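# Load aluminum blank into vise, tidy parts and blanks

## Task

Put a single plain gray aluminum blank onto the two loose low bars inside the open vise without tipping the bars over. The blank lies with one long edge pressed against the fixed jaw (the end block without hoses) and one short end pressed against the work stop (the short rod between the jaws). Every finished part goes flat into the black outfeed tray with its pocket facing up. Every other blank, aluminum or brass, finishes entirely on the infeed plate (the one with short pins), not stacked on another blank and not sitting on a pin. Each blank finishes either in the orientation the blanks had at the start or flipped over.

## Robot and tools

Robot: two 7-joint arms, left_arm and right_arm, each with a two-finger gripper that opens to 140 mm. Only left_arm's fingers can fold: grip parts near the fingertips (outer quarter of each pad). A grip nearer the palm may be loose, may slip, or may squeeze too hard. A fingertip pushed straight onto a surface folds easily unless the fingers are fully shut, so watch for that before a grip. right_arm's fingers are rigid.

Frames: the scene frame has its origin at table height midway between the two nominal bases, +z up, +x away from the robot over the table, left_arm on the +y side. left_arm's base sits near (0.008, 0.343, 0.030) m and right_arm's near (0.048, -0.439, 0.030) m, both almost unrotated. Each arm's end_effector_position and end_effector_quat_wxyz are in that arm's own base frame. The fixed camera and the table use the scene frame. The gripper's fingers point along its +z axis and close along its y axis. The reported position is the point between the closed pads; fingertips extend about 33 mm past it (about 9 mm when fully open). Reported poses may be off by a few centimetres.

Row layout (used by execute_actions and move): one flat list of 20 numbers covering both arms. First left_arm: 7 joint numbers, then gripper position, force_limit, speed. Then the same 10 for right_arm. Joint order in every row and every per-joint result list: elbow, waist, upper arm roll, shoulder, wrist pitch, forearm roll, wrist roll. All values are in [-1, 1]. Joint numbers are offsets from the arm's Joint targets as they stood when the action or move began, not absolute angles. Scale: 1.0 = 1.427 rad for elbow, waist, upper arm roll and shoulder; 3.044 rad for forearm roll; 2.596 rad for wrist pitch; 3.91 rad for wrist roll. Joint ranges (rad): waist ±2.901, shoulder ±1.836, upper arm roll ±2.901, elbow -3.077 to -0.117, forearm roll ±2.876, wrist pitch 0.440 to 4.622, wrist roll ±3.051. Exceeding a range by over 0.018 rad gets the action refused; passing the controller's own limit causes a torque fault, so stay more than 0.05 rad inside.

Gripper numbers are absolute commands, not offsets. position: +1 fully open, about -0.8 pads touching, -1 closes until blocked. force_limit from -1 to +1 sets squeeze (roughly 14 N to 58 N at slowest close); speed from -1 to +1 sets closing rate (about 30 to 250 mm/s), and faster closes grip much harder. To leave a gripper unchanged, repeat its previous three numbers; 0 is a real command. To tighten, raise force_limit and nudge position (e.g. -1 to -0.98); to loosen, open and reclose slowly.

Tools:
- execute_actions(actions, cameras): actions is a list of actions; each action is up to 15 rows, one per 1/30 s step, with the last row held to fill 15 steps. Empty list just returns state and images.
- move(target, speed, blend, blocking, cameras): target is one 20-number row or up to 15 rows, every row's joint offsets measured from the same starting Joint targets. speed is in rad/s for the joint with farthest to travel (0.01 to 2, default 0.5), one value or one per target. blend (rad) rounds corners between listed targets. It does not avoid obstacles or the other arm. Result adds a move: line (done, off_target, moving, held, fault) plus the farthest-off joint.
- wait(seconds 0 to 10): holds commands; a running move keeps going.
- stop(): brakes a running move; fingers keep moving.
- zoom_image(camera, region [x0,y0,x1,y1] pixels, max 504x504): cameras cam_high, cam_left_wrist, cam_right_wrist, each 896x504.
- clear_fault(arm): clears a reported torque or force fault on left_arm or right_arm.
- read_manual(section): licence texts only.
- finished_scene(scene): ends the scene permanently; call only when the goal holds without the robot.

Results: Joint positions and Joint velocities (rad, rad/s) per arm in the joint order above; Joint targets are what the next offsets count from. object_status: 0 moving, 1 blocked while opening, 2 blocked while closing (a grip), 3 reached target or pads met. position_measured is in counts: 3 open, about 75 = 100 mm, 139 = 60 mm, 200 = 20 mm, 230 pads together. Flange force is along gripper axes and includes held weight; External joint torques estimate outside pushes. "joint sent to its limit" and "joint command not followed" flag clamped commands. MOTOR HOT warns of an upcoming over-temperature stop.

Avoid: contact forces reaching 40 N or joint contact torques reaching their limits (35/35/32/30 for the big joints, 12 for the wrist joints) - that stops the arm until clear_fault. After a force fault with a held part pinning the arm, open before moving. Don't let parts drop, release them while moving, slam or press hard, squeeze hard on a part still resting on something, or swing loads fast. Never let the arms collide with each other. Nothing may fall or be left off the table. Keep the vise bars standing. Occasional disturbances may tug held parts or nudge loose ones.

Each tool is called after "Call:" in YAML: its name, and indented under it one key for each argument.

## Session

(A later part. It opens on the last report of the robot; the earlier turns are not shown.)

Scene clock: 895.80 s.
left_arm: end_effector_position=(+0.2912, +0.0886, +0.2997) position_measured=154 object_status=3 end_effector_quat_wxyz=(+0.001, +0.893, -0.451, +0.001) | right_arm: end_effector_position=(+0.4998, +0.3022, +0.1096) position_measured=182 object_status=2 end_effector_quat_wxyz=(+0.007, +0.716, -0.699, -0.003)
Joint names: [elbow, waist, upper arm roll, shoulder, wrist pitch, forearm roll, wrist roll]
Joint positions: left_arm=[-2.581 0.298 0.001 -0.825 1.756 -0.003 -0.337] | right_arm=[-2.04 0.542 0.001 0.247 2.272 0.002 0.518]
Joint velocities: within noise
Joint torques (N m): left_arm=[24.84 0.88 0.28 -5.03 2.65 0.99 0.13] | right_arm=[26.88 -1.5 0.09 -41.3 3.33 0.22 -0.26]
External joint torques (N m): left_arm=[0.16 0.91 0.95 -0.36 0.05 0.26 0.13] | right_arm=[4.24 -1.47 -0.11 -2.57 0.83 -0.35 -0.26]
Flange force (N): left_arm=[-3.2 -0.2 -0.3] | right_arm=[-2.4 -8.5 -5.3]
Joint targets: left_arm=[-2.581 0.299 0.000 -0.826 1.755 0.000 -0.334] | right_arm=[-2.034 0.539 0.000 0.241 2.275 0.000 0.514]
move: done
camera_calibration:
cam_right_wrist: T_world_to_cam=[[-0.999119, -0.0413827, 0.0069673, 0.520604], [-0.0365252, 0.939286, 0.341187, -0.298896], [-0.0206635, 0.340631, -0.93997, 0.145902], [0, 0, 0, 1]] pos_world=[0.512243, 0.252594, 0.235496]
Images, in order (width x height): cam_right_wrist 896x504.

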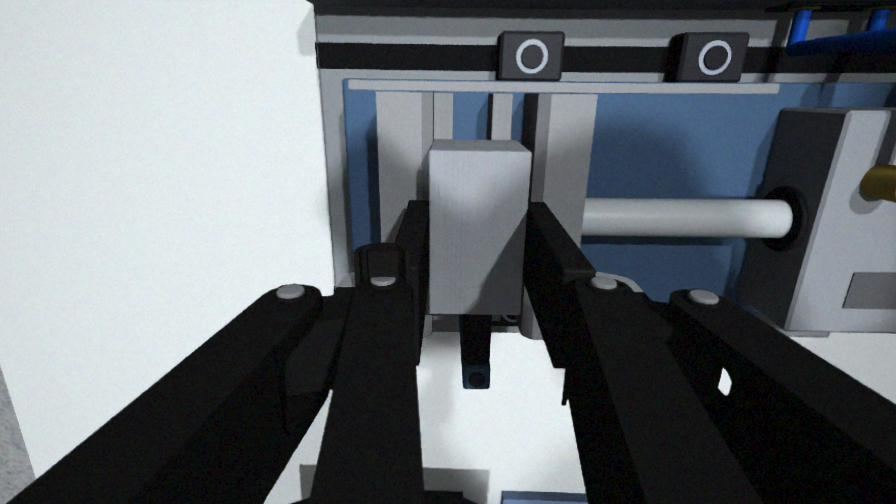

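Call:
move:
  target:
    - [0,0,0,0,0,0,0,-0.2,-1,-1, -0.00687,0.00154,0,-0.00221,0.00254,0,0.00056,-0.98,0,-1]
    - [0,0,0,0,0,0,0,-0.2,-1,-1, 0.00596,0.01065,0,0.00661,0.00035,0,0.00389,-0.98,0,-1]
  speed: 0.015
  cameras: ["cam_right_wrist"]

Scene clock: 919.37 s.
left_arm: end_effector_position=(+0.2912, +0.0886, +0.2997) position_measured=154 object_status=3 end_effector_quat_wxyz=(+0.001, +0.893, -0.451, +0.001) | right_arm: end_effector_position=(+0.4998, +0.3048, +0.1105) position_measured=182 object_status=2 end_effector_quat_wxyz=(+0.008, +0.715, -0.699, -0.002)
Joint names: [elbow, waist, upper arm roll, shoulder, wrist pitch, forearm roll, wrist roll]
Joint positions: left_arm=[-2.581 0.298 0.001 -0.825 1.756 -0.003 -0.337] | right_arm=[-2.032 0.55 -0.002 0.25 2.265 0 0.524]
Joint velocities: left_arm=[within noise] | right_arm=[0.002 0.002 -0.001 0.002 -0.003 0 0.001]
Joint torques (N m): left_arm=[24.85 0.86 0.31 -5.05 2.67 1 0.08] | right_arm=[27.19 2.09 2.56 -38.4 4.39 0.9 0.31]
External joint torques (N m): left_arm=[0.18 0.87 0.98 -0.43 0.07 0.26 0.08] | right_arm=[4.58 2.14 2.41 0.42 1.92 0.34 0.31]
Flange force (N): left_arm=[-3.2 0.0 -0.3] | right_arm=[-12.1 -12.3 1.1]
Joint targets: left_arm=[-2.581 0.299 0.000 -0.826 1.755 0.000 -0.334] | right_arm=[-2.026 0.554 0.000 0.251 2.276 0.000 0.529]
move: off_target (right_arm); right_arm: the wrist pitch is farthest, 0.011 rad from its target
camera_calibration:
cam_right_wrist: T_world_to_cam=[[-0.999127, -0.0410783, 0.00755083, 0.52047], [-0.0361017, 0.940295, 0.338441, -0.301828], [-0.0210026, 0.337874, -0.940957, 0.147008], [0, 0, 0, 1]] pos_world=[0.512207, 0.255517, 0.236549]
Images, in order (width x height): cam_right_wrist 896x504.

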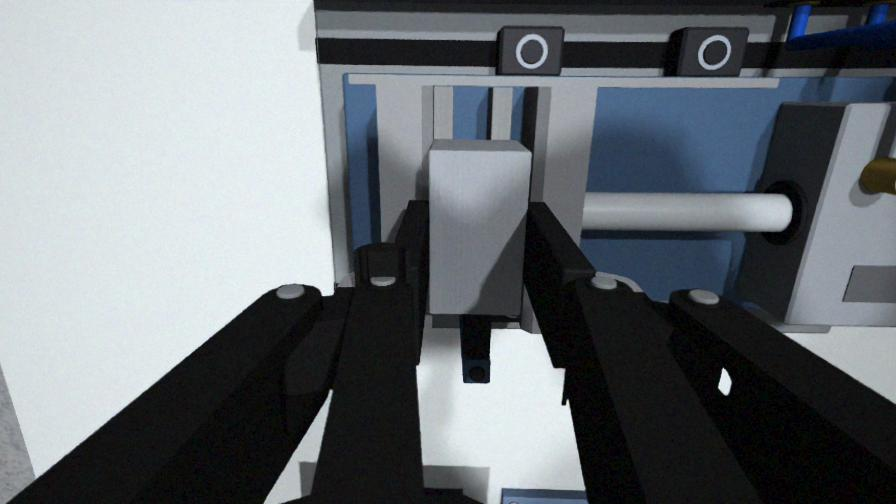

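Call:
wait:
  seconds: 1
  cameras: ["cam_right_wrist"]

Call:
zoom_image:
  camera: "cam_right_wrist"
  region: [400, 280, 560, 400]

Scene clock: 923.63 s.
left_arm: end_effector_position=(+0.2912, +0.0886, +0.2996) position_measured=154 object_status=3 end_effector_quat_wxyz=(+0.001, +0.893, -0.451, +0.001) | right_arm: end_effector_position=(+0.4998, +0.3048, +0.1105) position_measured=182 object_status=2 end_effector_quat_wxyz=(+0.009, +0.715, -0.699, -0.002)
Joint names: [elbow, waist, upper arm roll, shoulder, wrist pitch, forearm roll, wrist roll]
Joint positions: left_arm=[-2.581 0.298 0.001 -0.825 1.756 -0.003 -0.337] | right_arm=[-2.031 0.55 -0.002 0.251 2.264 0 0.524]
Joint velocities: within noise
Joint torques (N m): left_arm=[24.88 0.82 0.31 -5.05 2.66 0.99 0.09] | right_arm=[27.18 1.93 2.63 -38.6 4.38 0.97 0.22]
External joint torques (N m): left_arm=[0.2 0.81 0.94 -0.35 0.07 0.25 0.08] | right_arm=[4.57 1.9 2.4 0.25 1.91 0.4 0.22]
Flange force (N): left_arm=[-3.0 -0.3 -0.3] | right_arm=[-11.5 -12.1 0.9]
Joint targets: left_arm=[-2.581 0.299 0.000 -0.826 1.755 0.000 -0.334] | right_arm=[-2.026 0.554 0.000 0.251 2.276 0.000 0.529]
Tool commands: left_gripper/position=-0.2 left_gripper/force_limit=-1.0 left_gripper/speed=-1.0 right_gripper/position=-0.98 right_gripper/force_limit=+0.0 right_gripper/speed=-1.0
wait: 1.00 s; at rest from the start
camera_calibration:
cam_right_wrist: T_world_to_cam=[[-0.999131, -0.0409557, 0.0077595, 0.52042], [-0.0359255, 0.940456, 0.338011, -0.301938], [-0.021141, 0.337439, -0.94111, 0.147225], [0, 0, 0, 1]] pos_world=[0.512233, 0.255594, 0.236575]
Images, in order (width x height): cam_right_wrist 896x504.

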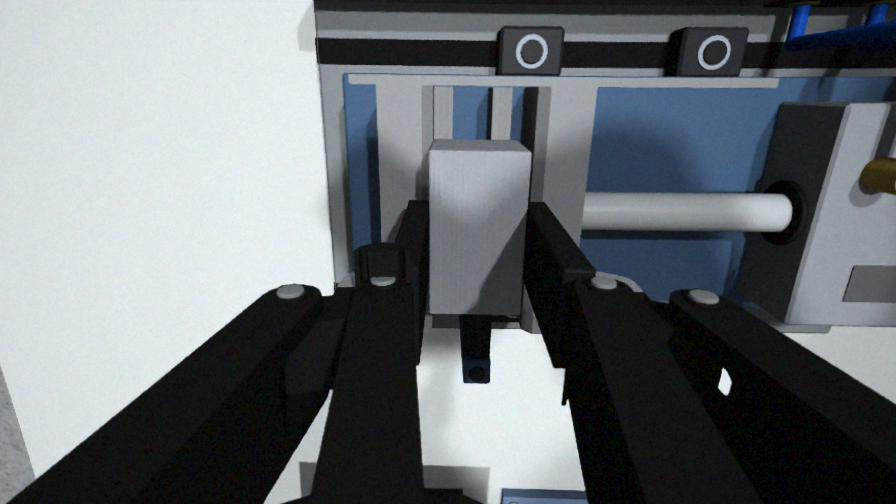

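Scaled by 3.150 from the camera's 896x504 image, which has a finer 1280x720 frame.

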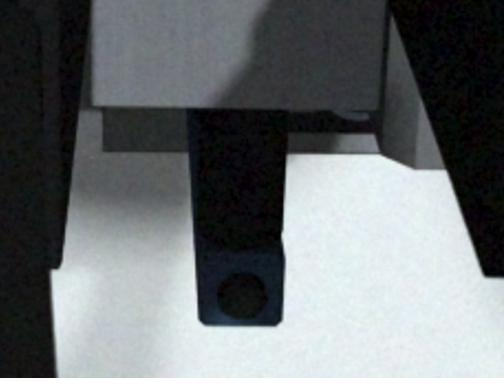

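Call:
move:
  target: [0,0,0,0,0,0,0,-0.2,-1,-1, -0.01163,0.00315,0,-0.00799,0.0020,0,0.00115,-0.98,0,-1]
  speed: 0.03
  cameras: ["cam_right_wrist"]

Scene clock: 932.03 s.
left_arm: end_effector_position=(+0.2912, +0.0886, +0.2996) position_measured=154 object_status=3 end_effector_quat_wxyz=(+0.001, +0.893, -0.451, +0.001) | right_arm: end_effector_position=(+0.4983, +0.3047, +0.1107) position_measured=182 object_status=2 end_effector_quat_wxyz=(+0.007, +0.714, -0.700, -0.001)
Joint names: [elbow, waist, upper arm roll, shoulder, wrist pitch, forearm roll, wrist roll]
Joint positions: left_arm=[-2.581 0.298 0.001 -0.825 1.756 -0.003 -0.337] | right_arm=[-2.043 0.553 -0.004 0.243 2.273 -0.001 0.53]
Joint velocities: within noise
Joint torques (N m): left_arm=[24.85 0.88 0.31 -5.04 2.66 0.98 0.06] | right_arm=[24.63 2.8 3.48 -39.98 3.29 1.21 0.12]
External joint torques (N m): left_arm=[0.14 0.86 0.93 -0.4 0.06 0.24 0.06] | right_arm=[1.92 2.76 3.27 -1.24 0.79 0.64 0.12]
Flange force (N): left_arm=[-3.1 0.0 -0.2] | right_arm=[-6.1 -0.1 -1.6]
Joint targets: left_arm=[-2.581 0.299 0.000 -0.826 1.755 0.000 -0.334] | right_arm=[-2.042 0.559 0.000 0.239 2.281 0.000 0.534]
move: done
camera_calibration:
cam_right_wrist: T_world_to_cam=[[-0.999291, -0.0375049, 0.00326233, 0.518449], [-0.0341744, 0.940065, 0.339277, -0.302818], [-0.0157914, 0.338925, -0.940681, 0.144248], [0, 0, 0, 1]] pos_world=[0.51001, 0.255224, 0.236739]
Images, in order (width x height): cam_right_wrist 896x504.

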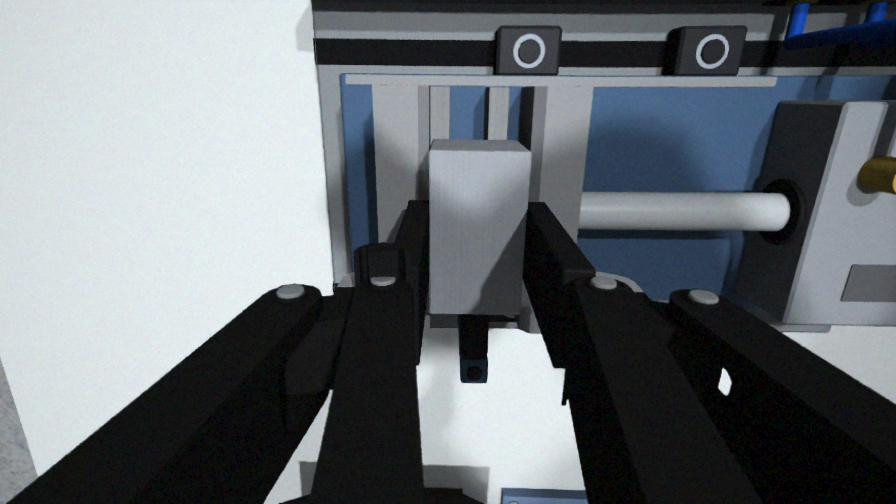

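Call:
zoom_image:
  camera: "cam_right_wrist"
  region: [360, 170, 460, 290]

Call:
zoom_image:
  camera: "cam_right_wrist"
  region: [500, 170, 620, 290]

Call:
zoom_image:
  camera: "cam_right_wrist"
  region: [360, 70, 620, 220]

Scaled by 4.200 from the camera's 896x504 image, which has a finer 1280x720 frame.

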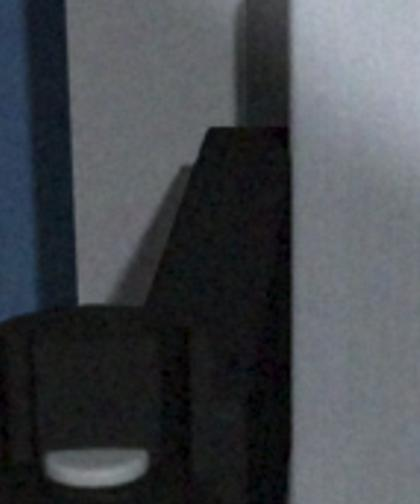

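Scaled by 4.200 from the camera's 896x504 image, which has a finer 1280x720 frame.

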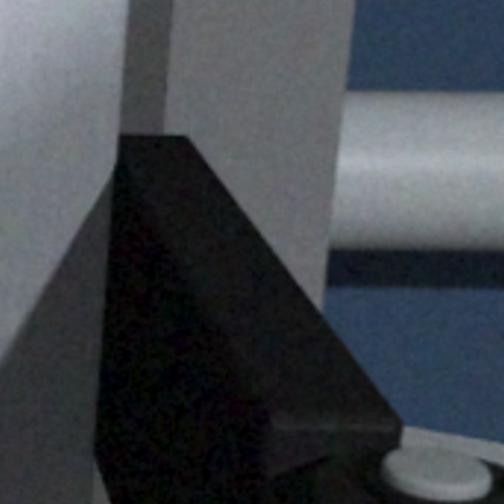

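Scaled by 1.938 from the camera's 896x504 image, which has a finer 1280x720 frame.

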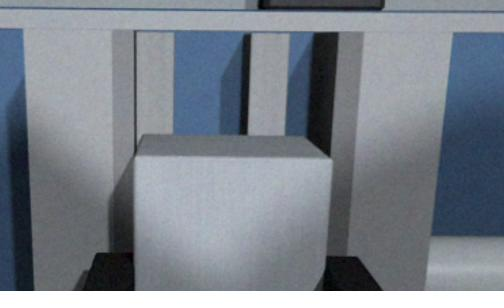

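Call:
zoom_image:
  camera: "cam_right_wrist"
  region: [420, 130, 450, 160]

Call:
zoom_image:
  camera: "cam_right_wrist"
  region: [505, 130, 535, 160]

Scaled by 16.800 from the camera's 896x504 image, which has a finer 1280x720 frame.

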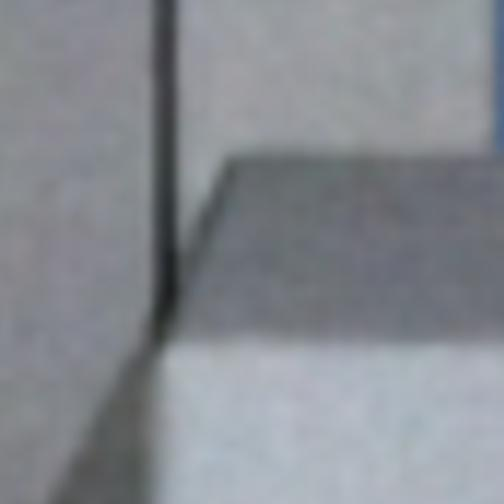

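Scaled by 16.800 from the camera's 896x504 image, which has a finer 1280x720 frame.

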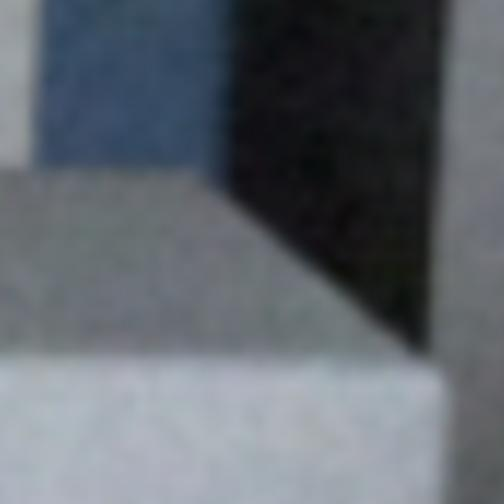

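Call:
zoom_image:
  camera: "cam_right_wrist"
  region: [395, 135, 445, 210]

Call:
zoom_image:
  camera: "cam_right_wrist"
  region: [366, 76, 446, 156]

Call:
zoom_image:
  camera: "cam_right_wrist"
  region: [480, 76, 610, 156]

Scaled by 6.720 from the camera's 896x504 image, which has a finer 1280x720 frame.

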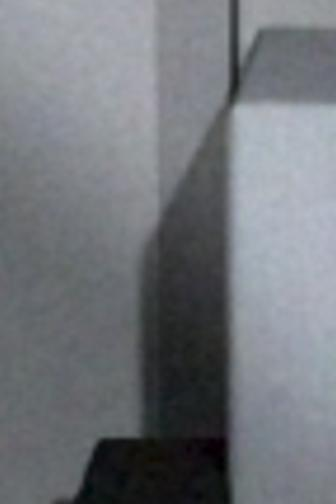

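Scaled by 6.300 from the camera's 896x504 image, which has a finer 1280x720 frame.

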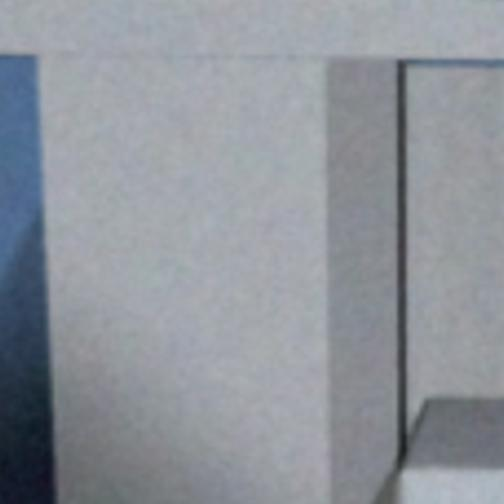

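Scaled by 3.877 from the camera's 896x504 image, which has a finer 1280x720 frame.

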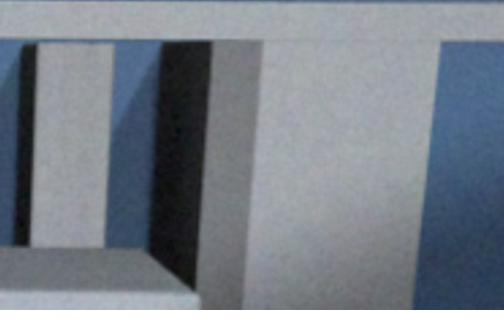

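Call:
move:
  target:
    - [0,0,0,0,0,0,0,-0.2,-1,-1, 0.00025,-0.00625,0,0.00578,0.00304,0,-0.00228,-0.98,0,-1]
    - [0,0,0,0,0,0,0,-0.2,-1,-1, -0.00229,-0.00625,0,0.01104,0.00733,0,-0.00228,-0.98,0,-1]
  speed: 0.015
  cameras: ["cam_right_wrist"]

Scene clock: 1055.73 s.
left_arm: end_effector_position=(+0.2912, +0.0886, +0.2996) position_measured=154 object_status=3 end_effector_quat_wxyz=(+0.001, +0.893, -0.451, +0.001) | right_arm: end_effector_position=(+0.4995, +0.3045, +0.1081) position_measured=182 object_status=2 end_effector_quat_wxyz=(+0.006, +0.715, -0.699, -0.001)
Joint names: [elbow, waist, upper arm roll, shoulder, wrist pitch, forearm roll, wrist roll]
Joint positions: left_arm=[-2.581 0.298 0.001 -0.825 1.756 -0.003 -0.337] | right_arm=[-2.043 0.551 -0.003 0.248 2.281 -0.001 0.526]
Joint velocities: left_arm=[within noise] | right_arm=[-0.001 0 -0.001 0 0 0.001 -0.004]
Joint torques (N m): left_arm=[24.79 0.84 0.34 -5.03 2.66 0.99 0.08] | right_arm=[23.43 -0.3 1.66 -33.92 4.82 0.74 -0.14]
External joint torques (N m): left_arm=[0.11 0.83 0.98 -0.39 0.07 0.25 0.08] | right_arm=[0.89 -0.42 1.36 4.77 2.33 0.18 -0.14]
Flange force (N): left_arm=[-3.2 0.0 -0.1] | right_arm=[-6.9 -11.6 11.5]
Joint targets: left_arm=[-2.581 0.299 0.000 -0.826 1.755 0.000 -0.334] | right_arm=[-2.045 0.550 0.000 0.255 2.300 0.000 0.525]
move: off_target (right_arm); right_arm: the wrist pitch is farthest, 0.019 rad from its target
camera_calibration:
cam_right_wrist: T_world_to_cam=[[-0.999207, -0.0397769, 0.00154666, 0.520478], [-0.0368768, 0.939589, 0.340313, -0.30039], [-0.0149898, 0.339987, -0.940311, 0.141107], [0, 0, 0, 1]] pos_world=[0.511103, 0.254972, 0.234106]
Images, in order (width x height): cam_right_wrist 896x504.

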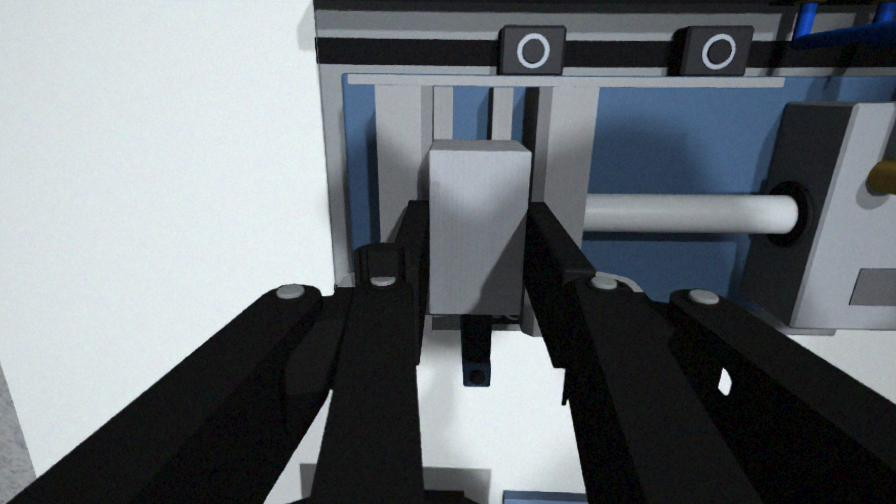

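Call:
move:
  target: [0,0,0,0,0,0,0,-0.2,-1,-1, 0.00665,0.00059,0,0.00174,-0.0027,0,0.0002,-0.98,0,-1]
  speed: 0.015
  cameras: ["cam_right_wrist"]

Scene clock: 1062.80 s.
left_arm: end_effector_position=(+0.2912, +0.0886, +0.2996) position_measured=154 object_status=3 end_effector_quat_wxyz=(+0.001, +0.893, -0.451, +0.001) | right_arm: end_effector_position=(+0.4996, +0.3046, +0.1081) position_measured=182 object_status=2 end_effector_quat_wxyz=(+0.007, +0.715, -0.699, -0.001)
Joint names: [elbow, waist, upper arm roll, shoulder, wrist pitch, forearm roll, wrist roll]
Joint positions: left_arm=[-2.581 0.298 0.001 -0.825 1.756 -0.003 -0.337] | right_arm=[-2.04 0.551 -0.003 0.25 2.277 -0.001 0.526]
Joint velocities: within noise
Joint torques (N m): left_arm=[24.84 0.85 0.3 -5.05 2.66 0.99 0.1] | right_arm=[25.6 0.08 1.68 -33.91 5.03 0.75 -0.11]
External joint torques (N m): left_arm=[0.14 0.84 0.93 -0.42 0.06 0.25 0.1] | right_arm=[2.94 0.02 1.44 5 2.53 0.19 -0.11]
Flange force (N): left_arm=[-3.2 0.1 -0.2] | right_arm=[-11.6 -18.6 10.6]
Joint targets: left_arm=[-2.581 0.299 0.000 -0.826 1.755 0.000 -0.334] | right_arm=[-2.036 0.551 0.000 0.257 2.293 0.000 0.526]
move: off_target (right_arm); right_arm: the wrist pitch is farthest, 0.016 rad from its target
camera_calibration:
cam_right_wrist: T_world_to_cam=[[-0.999182, -0.0403045, 0.00339454, 0.52054], [-0.0367617, 0.939936, 0.339365, -0.300538], [-0.0168686, 0.338963, -0.940648, 0.142432], [0, 0, 0, 1]] pos_world=[0.511468, 0.255188, 0.234203]
Images, in order (width x height): cam_right_wrist 896x504.

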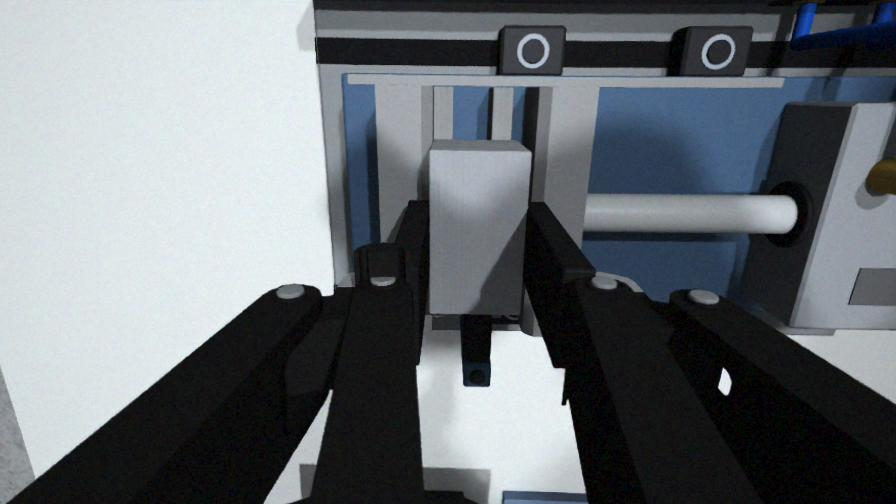

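Call:
move:
  target:
    - [0,0,0,0,0,0,0,-0.2,-1,-1, -0.00392,-0.00008,0,-0.00547,-0.00085,0,0,-0.98,0,-1]
    - [0,0,0,0,0,0,0,-0.2,-1,-1, -0.00392,-0.00008,0,-0.00547,-0.00085,0,0,-0.2,0,-1]
    - [0,0,0,0,0,0,0,-0.2,-1,-1, 0.01135,-0.00008,0,-0.03121,-0.0234,0,0,-0.2,0,-1]
  speed: [0.015, 0.05, 0.08]
  cameras: ["cam_right_wrist"]

Scene clock: 1083.97 s.
left_arm: end_effector_position=(+0.2911, +0.0886, +0.2996) position_measured=154 object_status=3 end_effector_quat_wxyz=(+0.001, +0.893, -0.451, +0.001) | right_arm: end_effector_position=(+0.5033, +0.3074, +0.1343) position_measured=154 object_status=3 end_effector_quat_wxyz=(-0.001, +0.715, -0.699, +0.001)
Joint names: [elbow, waist, upper arm roll, shoulder, wrist pitch, forearm roll, wrist roll]
Joint positions: left_arm=[-2.581 0.298 0.001 -0.825 1.756 -0.003 -0.337] | right_arm=[-2.021 0.551 -0.002 0.214 2.238 -0.001 0.526]
Joint velocities: left_arm=[within noise] | right_arm=[0 0 0.001 0.001 -0.005 -0.001 0.001]
Joint torques (N m): left_arm=[24.87 0.86 0.29 -5.08 2.67 0.99 0.07] | right_arm=[24.77 -0.33 1.22 -37.83 2.3 0.64 -0.06]
External joint torques (N m): left_arm=[0.25 0.86 0.95 -0.49 0.08 0.25 0.07] | right_arm=[1.6 -0.37 1.02 0.42 -0.24 0.06 -0.06]
Flange force (N): left_arm=[-3.2 0.1 -0.4] | right_arm=[-4.0 -6.6 -1.5]
Joint targets: left_arm=[-2.581 0.299 0.000 -0.826 1.755 0.000 -0.334] | right_arm=[-2.020 0.551 0.000 0.213 2.233 0.000 0.526]
move: done; target 2's new numbers were sent with right_arm's wrist pitch 0.013 rad from that target
camera_calibration:
cam_right_wrist: T_world_to_cam=[[-0.999108, -0.0409121, -0.0104369, 0.526329], [-0.0419915, 0.936994, 0.346812, -0.309402], [-0.00440951, 0.346941, -0.937877, 0.157091], [0, 0, 0, 1]] pos_world=[0.51356, 0.25694, 0.260129]
Images, in order (width x height): cam_right_wrist 896x504.

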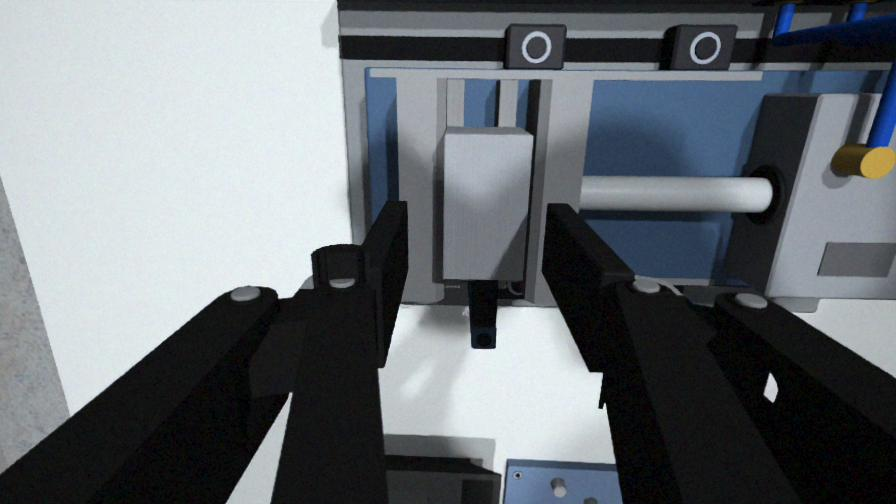

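Call:
zoom_image:
  camera: "cam_right_wrist"
  region: [390, 65, 600, 200]

Call:
zoom_image:
  camera: "cam_right_wrist"
  region: [400, 180, 580, 360]

Scaled by 2.400 from the camera's 896x504 image, which has a finer 1280x720 frame.

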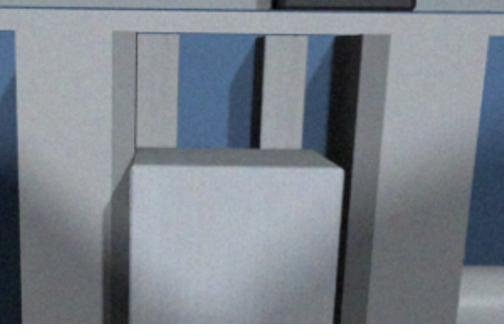

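Scaled by 2.800 from the camera's 896x504 image, which has a finer 1280x720 frame.

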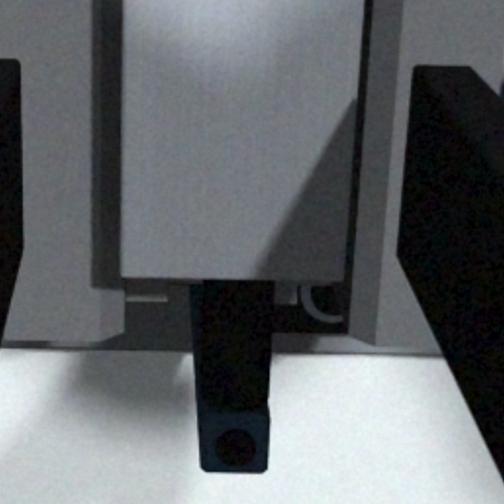

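Call:
move:
  target: [0,0,0,0,0,0,0,-0.2,-1,-1, 0.13314,0.0626,0,0.03279,-0.05516,0,0.02285,-0.2,0,-1]
  speed: 0.25
  cameras: ["cam_right_wrist", "cam_high"]

Scene clock: 1103.43 s.
left_arm: end_effector_position=(+0.2911, +0.0886, +0.2996) position_measured=154 object_status=3 end_effector_quat_wxyz=(+0.001, +0.893, -0.451, +0.001) | right_arm: end_effector_position=(+0.5014, +0.3718, +0.1805) position_measured=154 object_status=3 end_effector_quat_wxyz=(-0.002, +0.717, -0.697, +0.001)
Joint names: [elbow, waist, upper arm roll, shoulder, wrist pitch, forearm roll, wrist roll]
Joint positions: left_arm=[-2.581 0.298 0.001 -0.825 1.756 -0.003 -0.337] | right_arm=[-1.831 0.639 0 0.258 2.094 -0.001 0.61]
Joint velocities: left_arm=[within noise] | right_arm=[0 0.001 0 0.001 0 -0.001 0.007]
Joint torques (N m): left_arm=[24.84 0.81 0.28 -5.01 2.66 0.98 0.1] | right_arm=[25.87 -0.25 1 -39.56 2.18 0.71 0.14]
External joint torques (N m): left_arm=[0.21 0.81 0.9 -0.43 0.07 0.24 0.1] | right_arm=[1.8 -0.14 0.88 0.93 -0.34 0.06 0.14]
Flange force (N): left_arm=[-3.0 0.0 -0.3] | right_arm=[-6.7 -8.6 -2.2]
Joint targets: left_arm=[-2.581 0.299 0.000 -0.826 1.755 0.000 -0.334] | right_arm=[-1.830 0.640 0.000 0.260 2.089 0.000 0.615]
move: done
camera_calibration:
cam_right_wrist: T_world_to_cam=[[-0.998874, -0.0460429, -0.0114573, 0.529472], [-0.0471506, 0.936311, 0.347992, -0.383169], [-0.00529497, 0.34814, -0.937427, 0.177968], [0, 0, 0, 1]] pos_world=[0.511751, 0.321186, 0.306238]
Images, in order (width x height): cam_high 896x504, cam_right_wrist 896x504.

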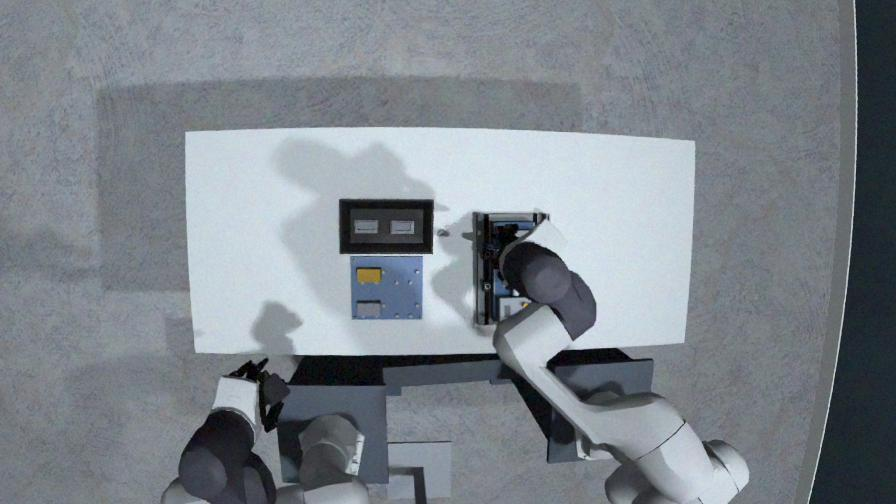

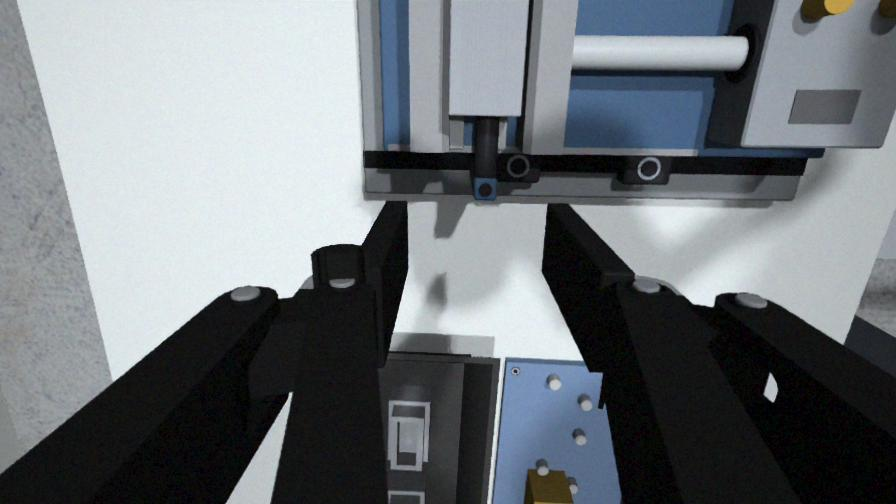

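Call:
zoom_image:
  camera: "cam_right_wrist"
  region: [430, 60, 560, 210]

Call:
zoom_image:
  camera: "cam_right_wrist"
  region: [430, 0, 550, 130]

Call:
zoom_image:
  camera: "cam_high"
  region: [330, 190, 560, 340]

Scaled by 3.360 from the camera's 896x504 image, which has a finer 1280x720 frame.

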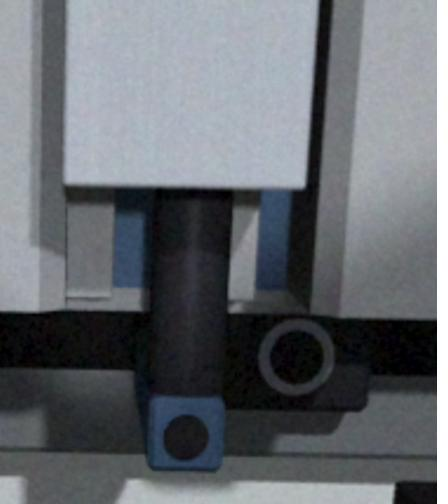

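Scaled by 3.877 from the camera's 896x504 image, which has a finer 1280x720 frame.

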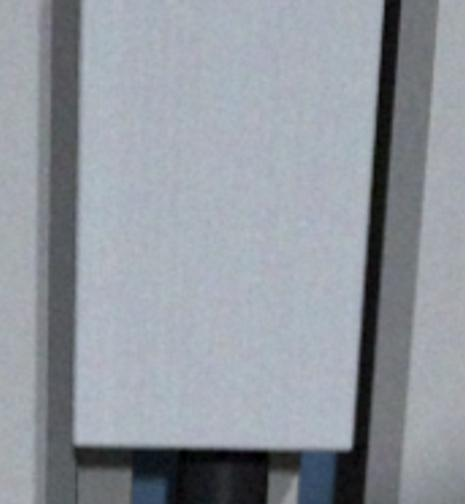

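Scaled by 2.191 from the camera's 896x504 image, which has a finer 1280x720 frame.

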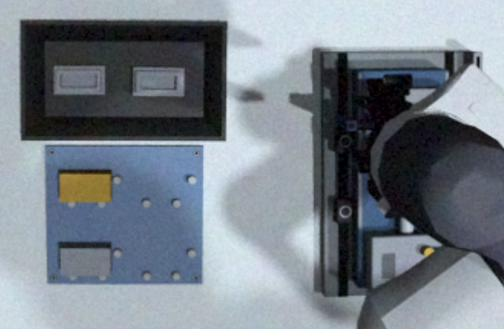

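Call:
move:
  target: [0,0,0,0,0,0,0,-0.2,-1,-1, 0.07034,0.03221,0,0.0484,-0.01206,0,0.01176,-0.2,0,-1]
  speed: 0.2
  cameras: ["cam_right_wrist"]

Call:
zoom_image:
  camera: "cam_right_wrist"
  region: [430, 0, 550, 120]

Scene clock: 1116.80 s.
left_arm: end_effector_position=(+0.2911, +0.0886, +0.2996) position_measured=154 object_status=3 end_effector_quat_wxyz=(+0.001, +0.893, -0.451, +0.001) | right_arm: end_effector_position=(+0.5015, +0.4087, +0.1806) position_measured=154 object_status=3 end_effector_quat_wxyz=(-0.002, +0.717, -0.697, +0.001)
Joint names: [elbow, waist, upper arm roll, shoulder, wrist pitch, forearm roll, wrist roll]
Joint positions: left_arm=[-2.581 0.298 0.001 -0.825 1.756 -0.003 -0.337] | right_arm=[-1.731 0.685 0 0.327 2.062 -0.001 0.656]
Joint velocities: left_arm=[within noise] | right_arm=[0.001 0 0 -0.001 0.001 -0.002 0.005]
Joint torques (N m): left_arm=[24.89 0.85 0.25 -5 2.67 0.99 0.07] | right_arm=[26.14 -0.13 1.08 -41.7 2.26 0.73 0.08]
External joint torques (N m): left_arm=[0.24 0.86 0.9 -0.41 0.08 0.25 0.07] | right_arm=[1.78 0 0.92 1.33 -0.27 0.07 0.08]
Flange force (N): left_arm=[-3.0 -0.1 -0.4] | right_arm=[-8.2 -9.7 -1.8]
Joint targets: left_arm=[-2.581 0.299 0.000 -0.826 1.755 0.000 -0.334] | right_arm=[-1.729 0.686 0.000 0.329 2.058 0.000 0.661]
move: done
camera_calibration:
cam_right_wrist: T_world_to_cam=[[-0.998876, -0.0460061, -0.0114018, 0.531233], [-0.0470959, 0.936254, 0.348154, -0.417829], [-0.0053422, 0.348299, -0.937368, 0.165104], [0, 0, 0, 1]] pos_world=[0.51184, 0.358128, 0.306289]
Images, in order (width x height): cam_right_wrist 896x504.

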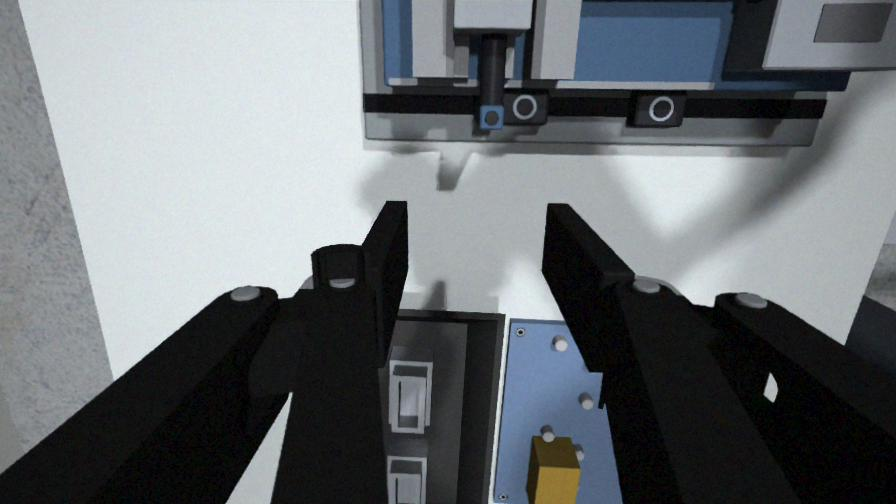

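Scaled by 4.200 from the camera's 896x504 image, which has a finer 1280x720 frame.

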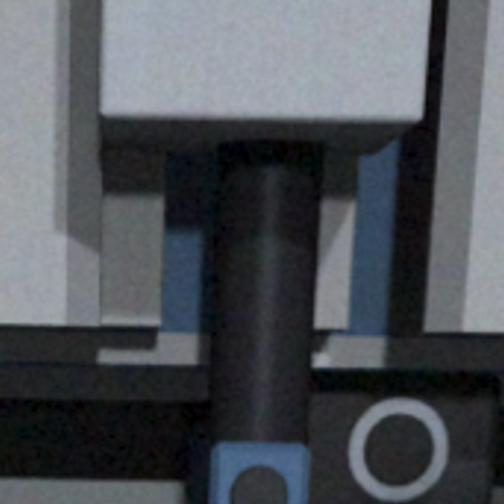

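Call:
zoom_image:
  camera: "cam_right_wrist"
  region: [470, 20, 520, 60]

Call:
zoom_image:
  camera: "cam_right_wrist"
  region: [440, 0, 480, 45]

Scaled by 10.080 from the camera's 896x504 image, which has a finer 1280x720 frame.

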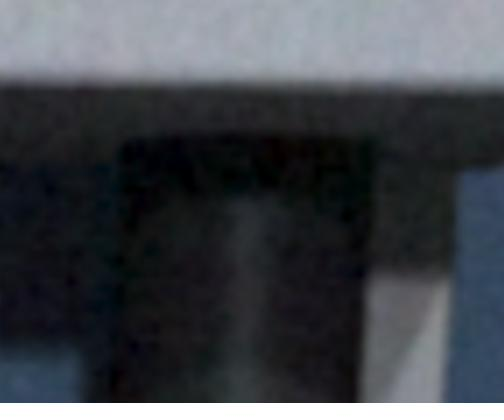

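Scaled by 11.200 from the camera's 896x504 image, which has a finer 1280x720 frame.

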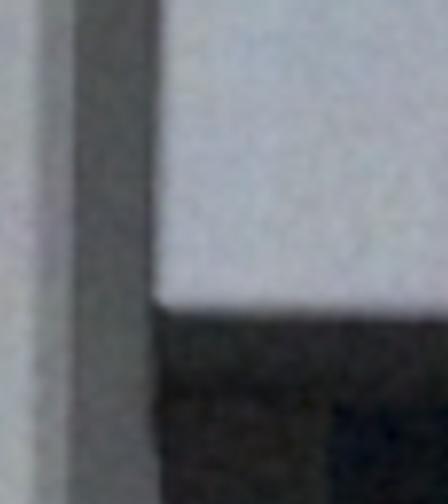

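Call:
finished_scene:
  scene: 1

The scene is finished: the task was done.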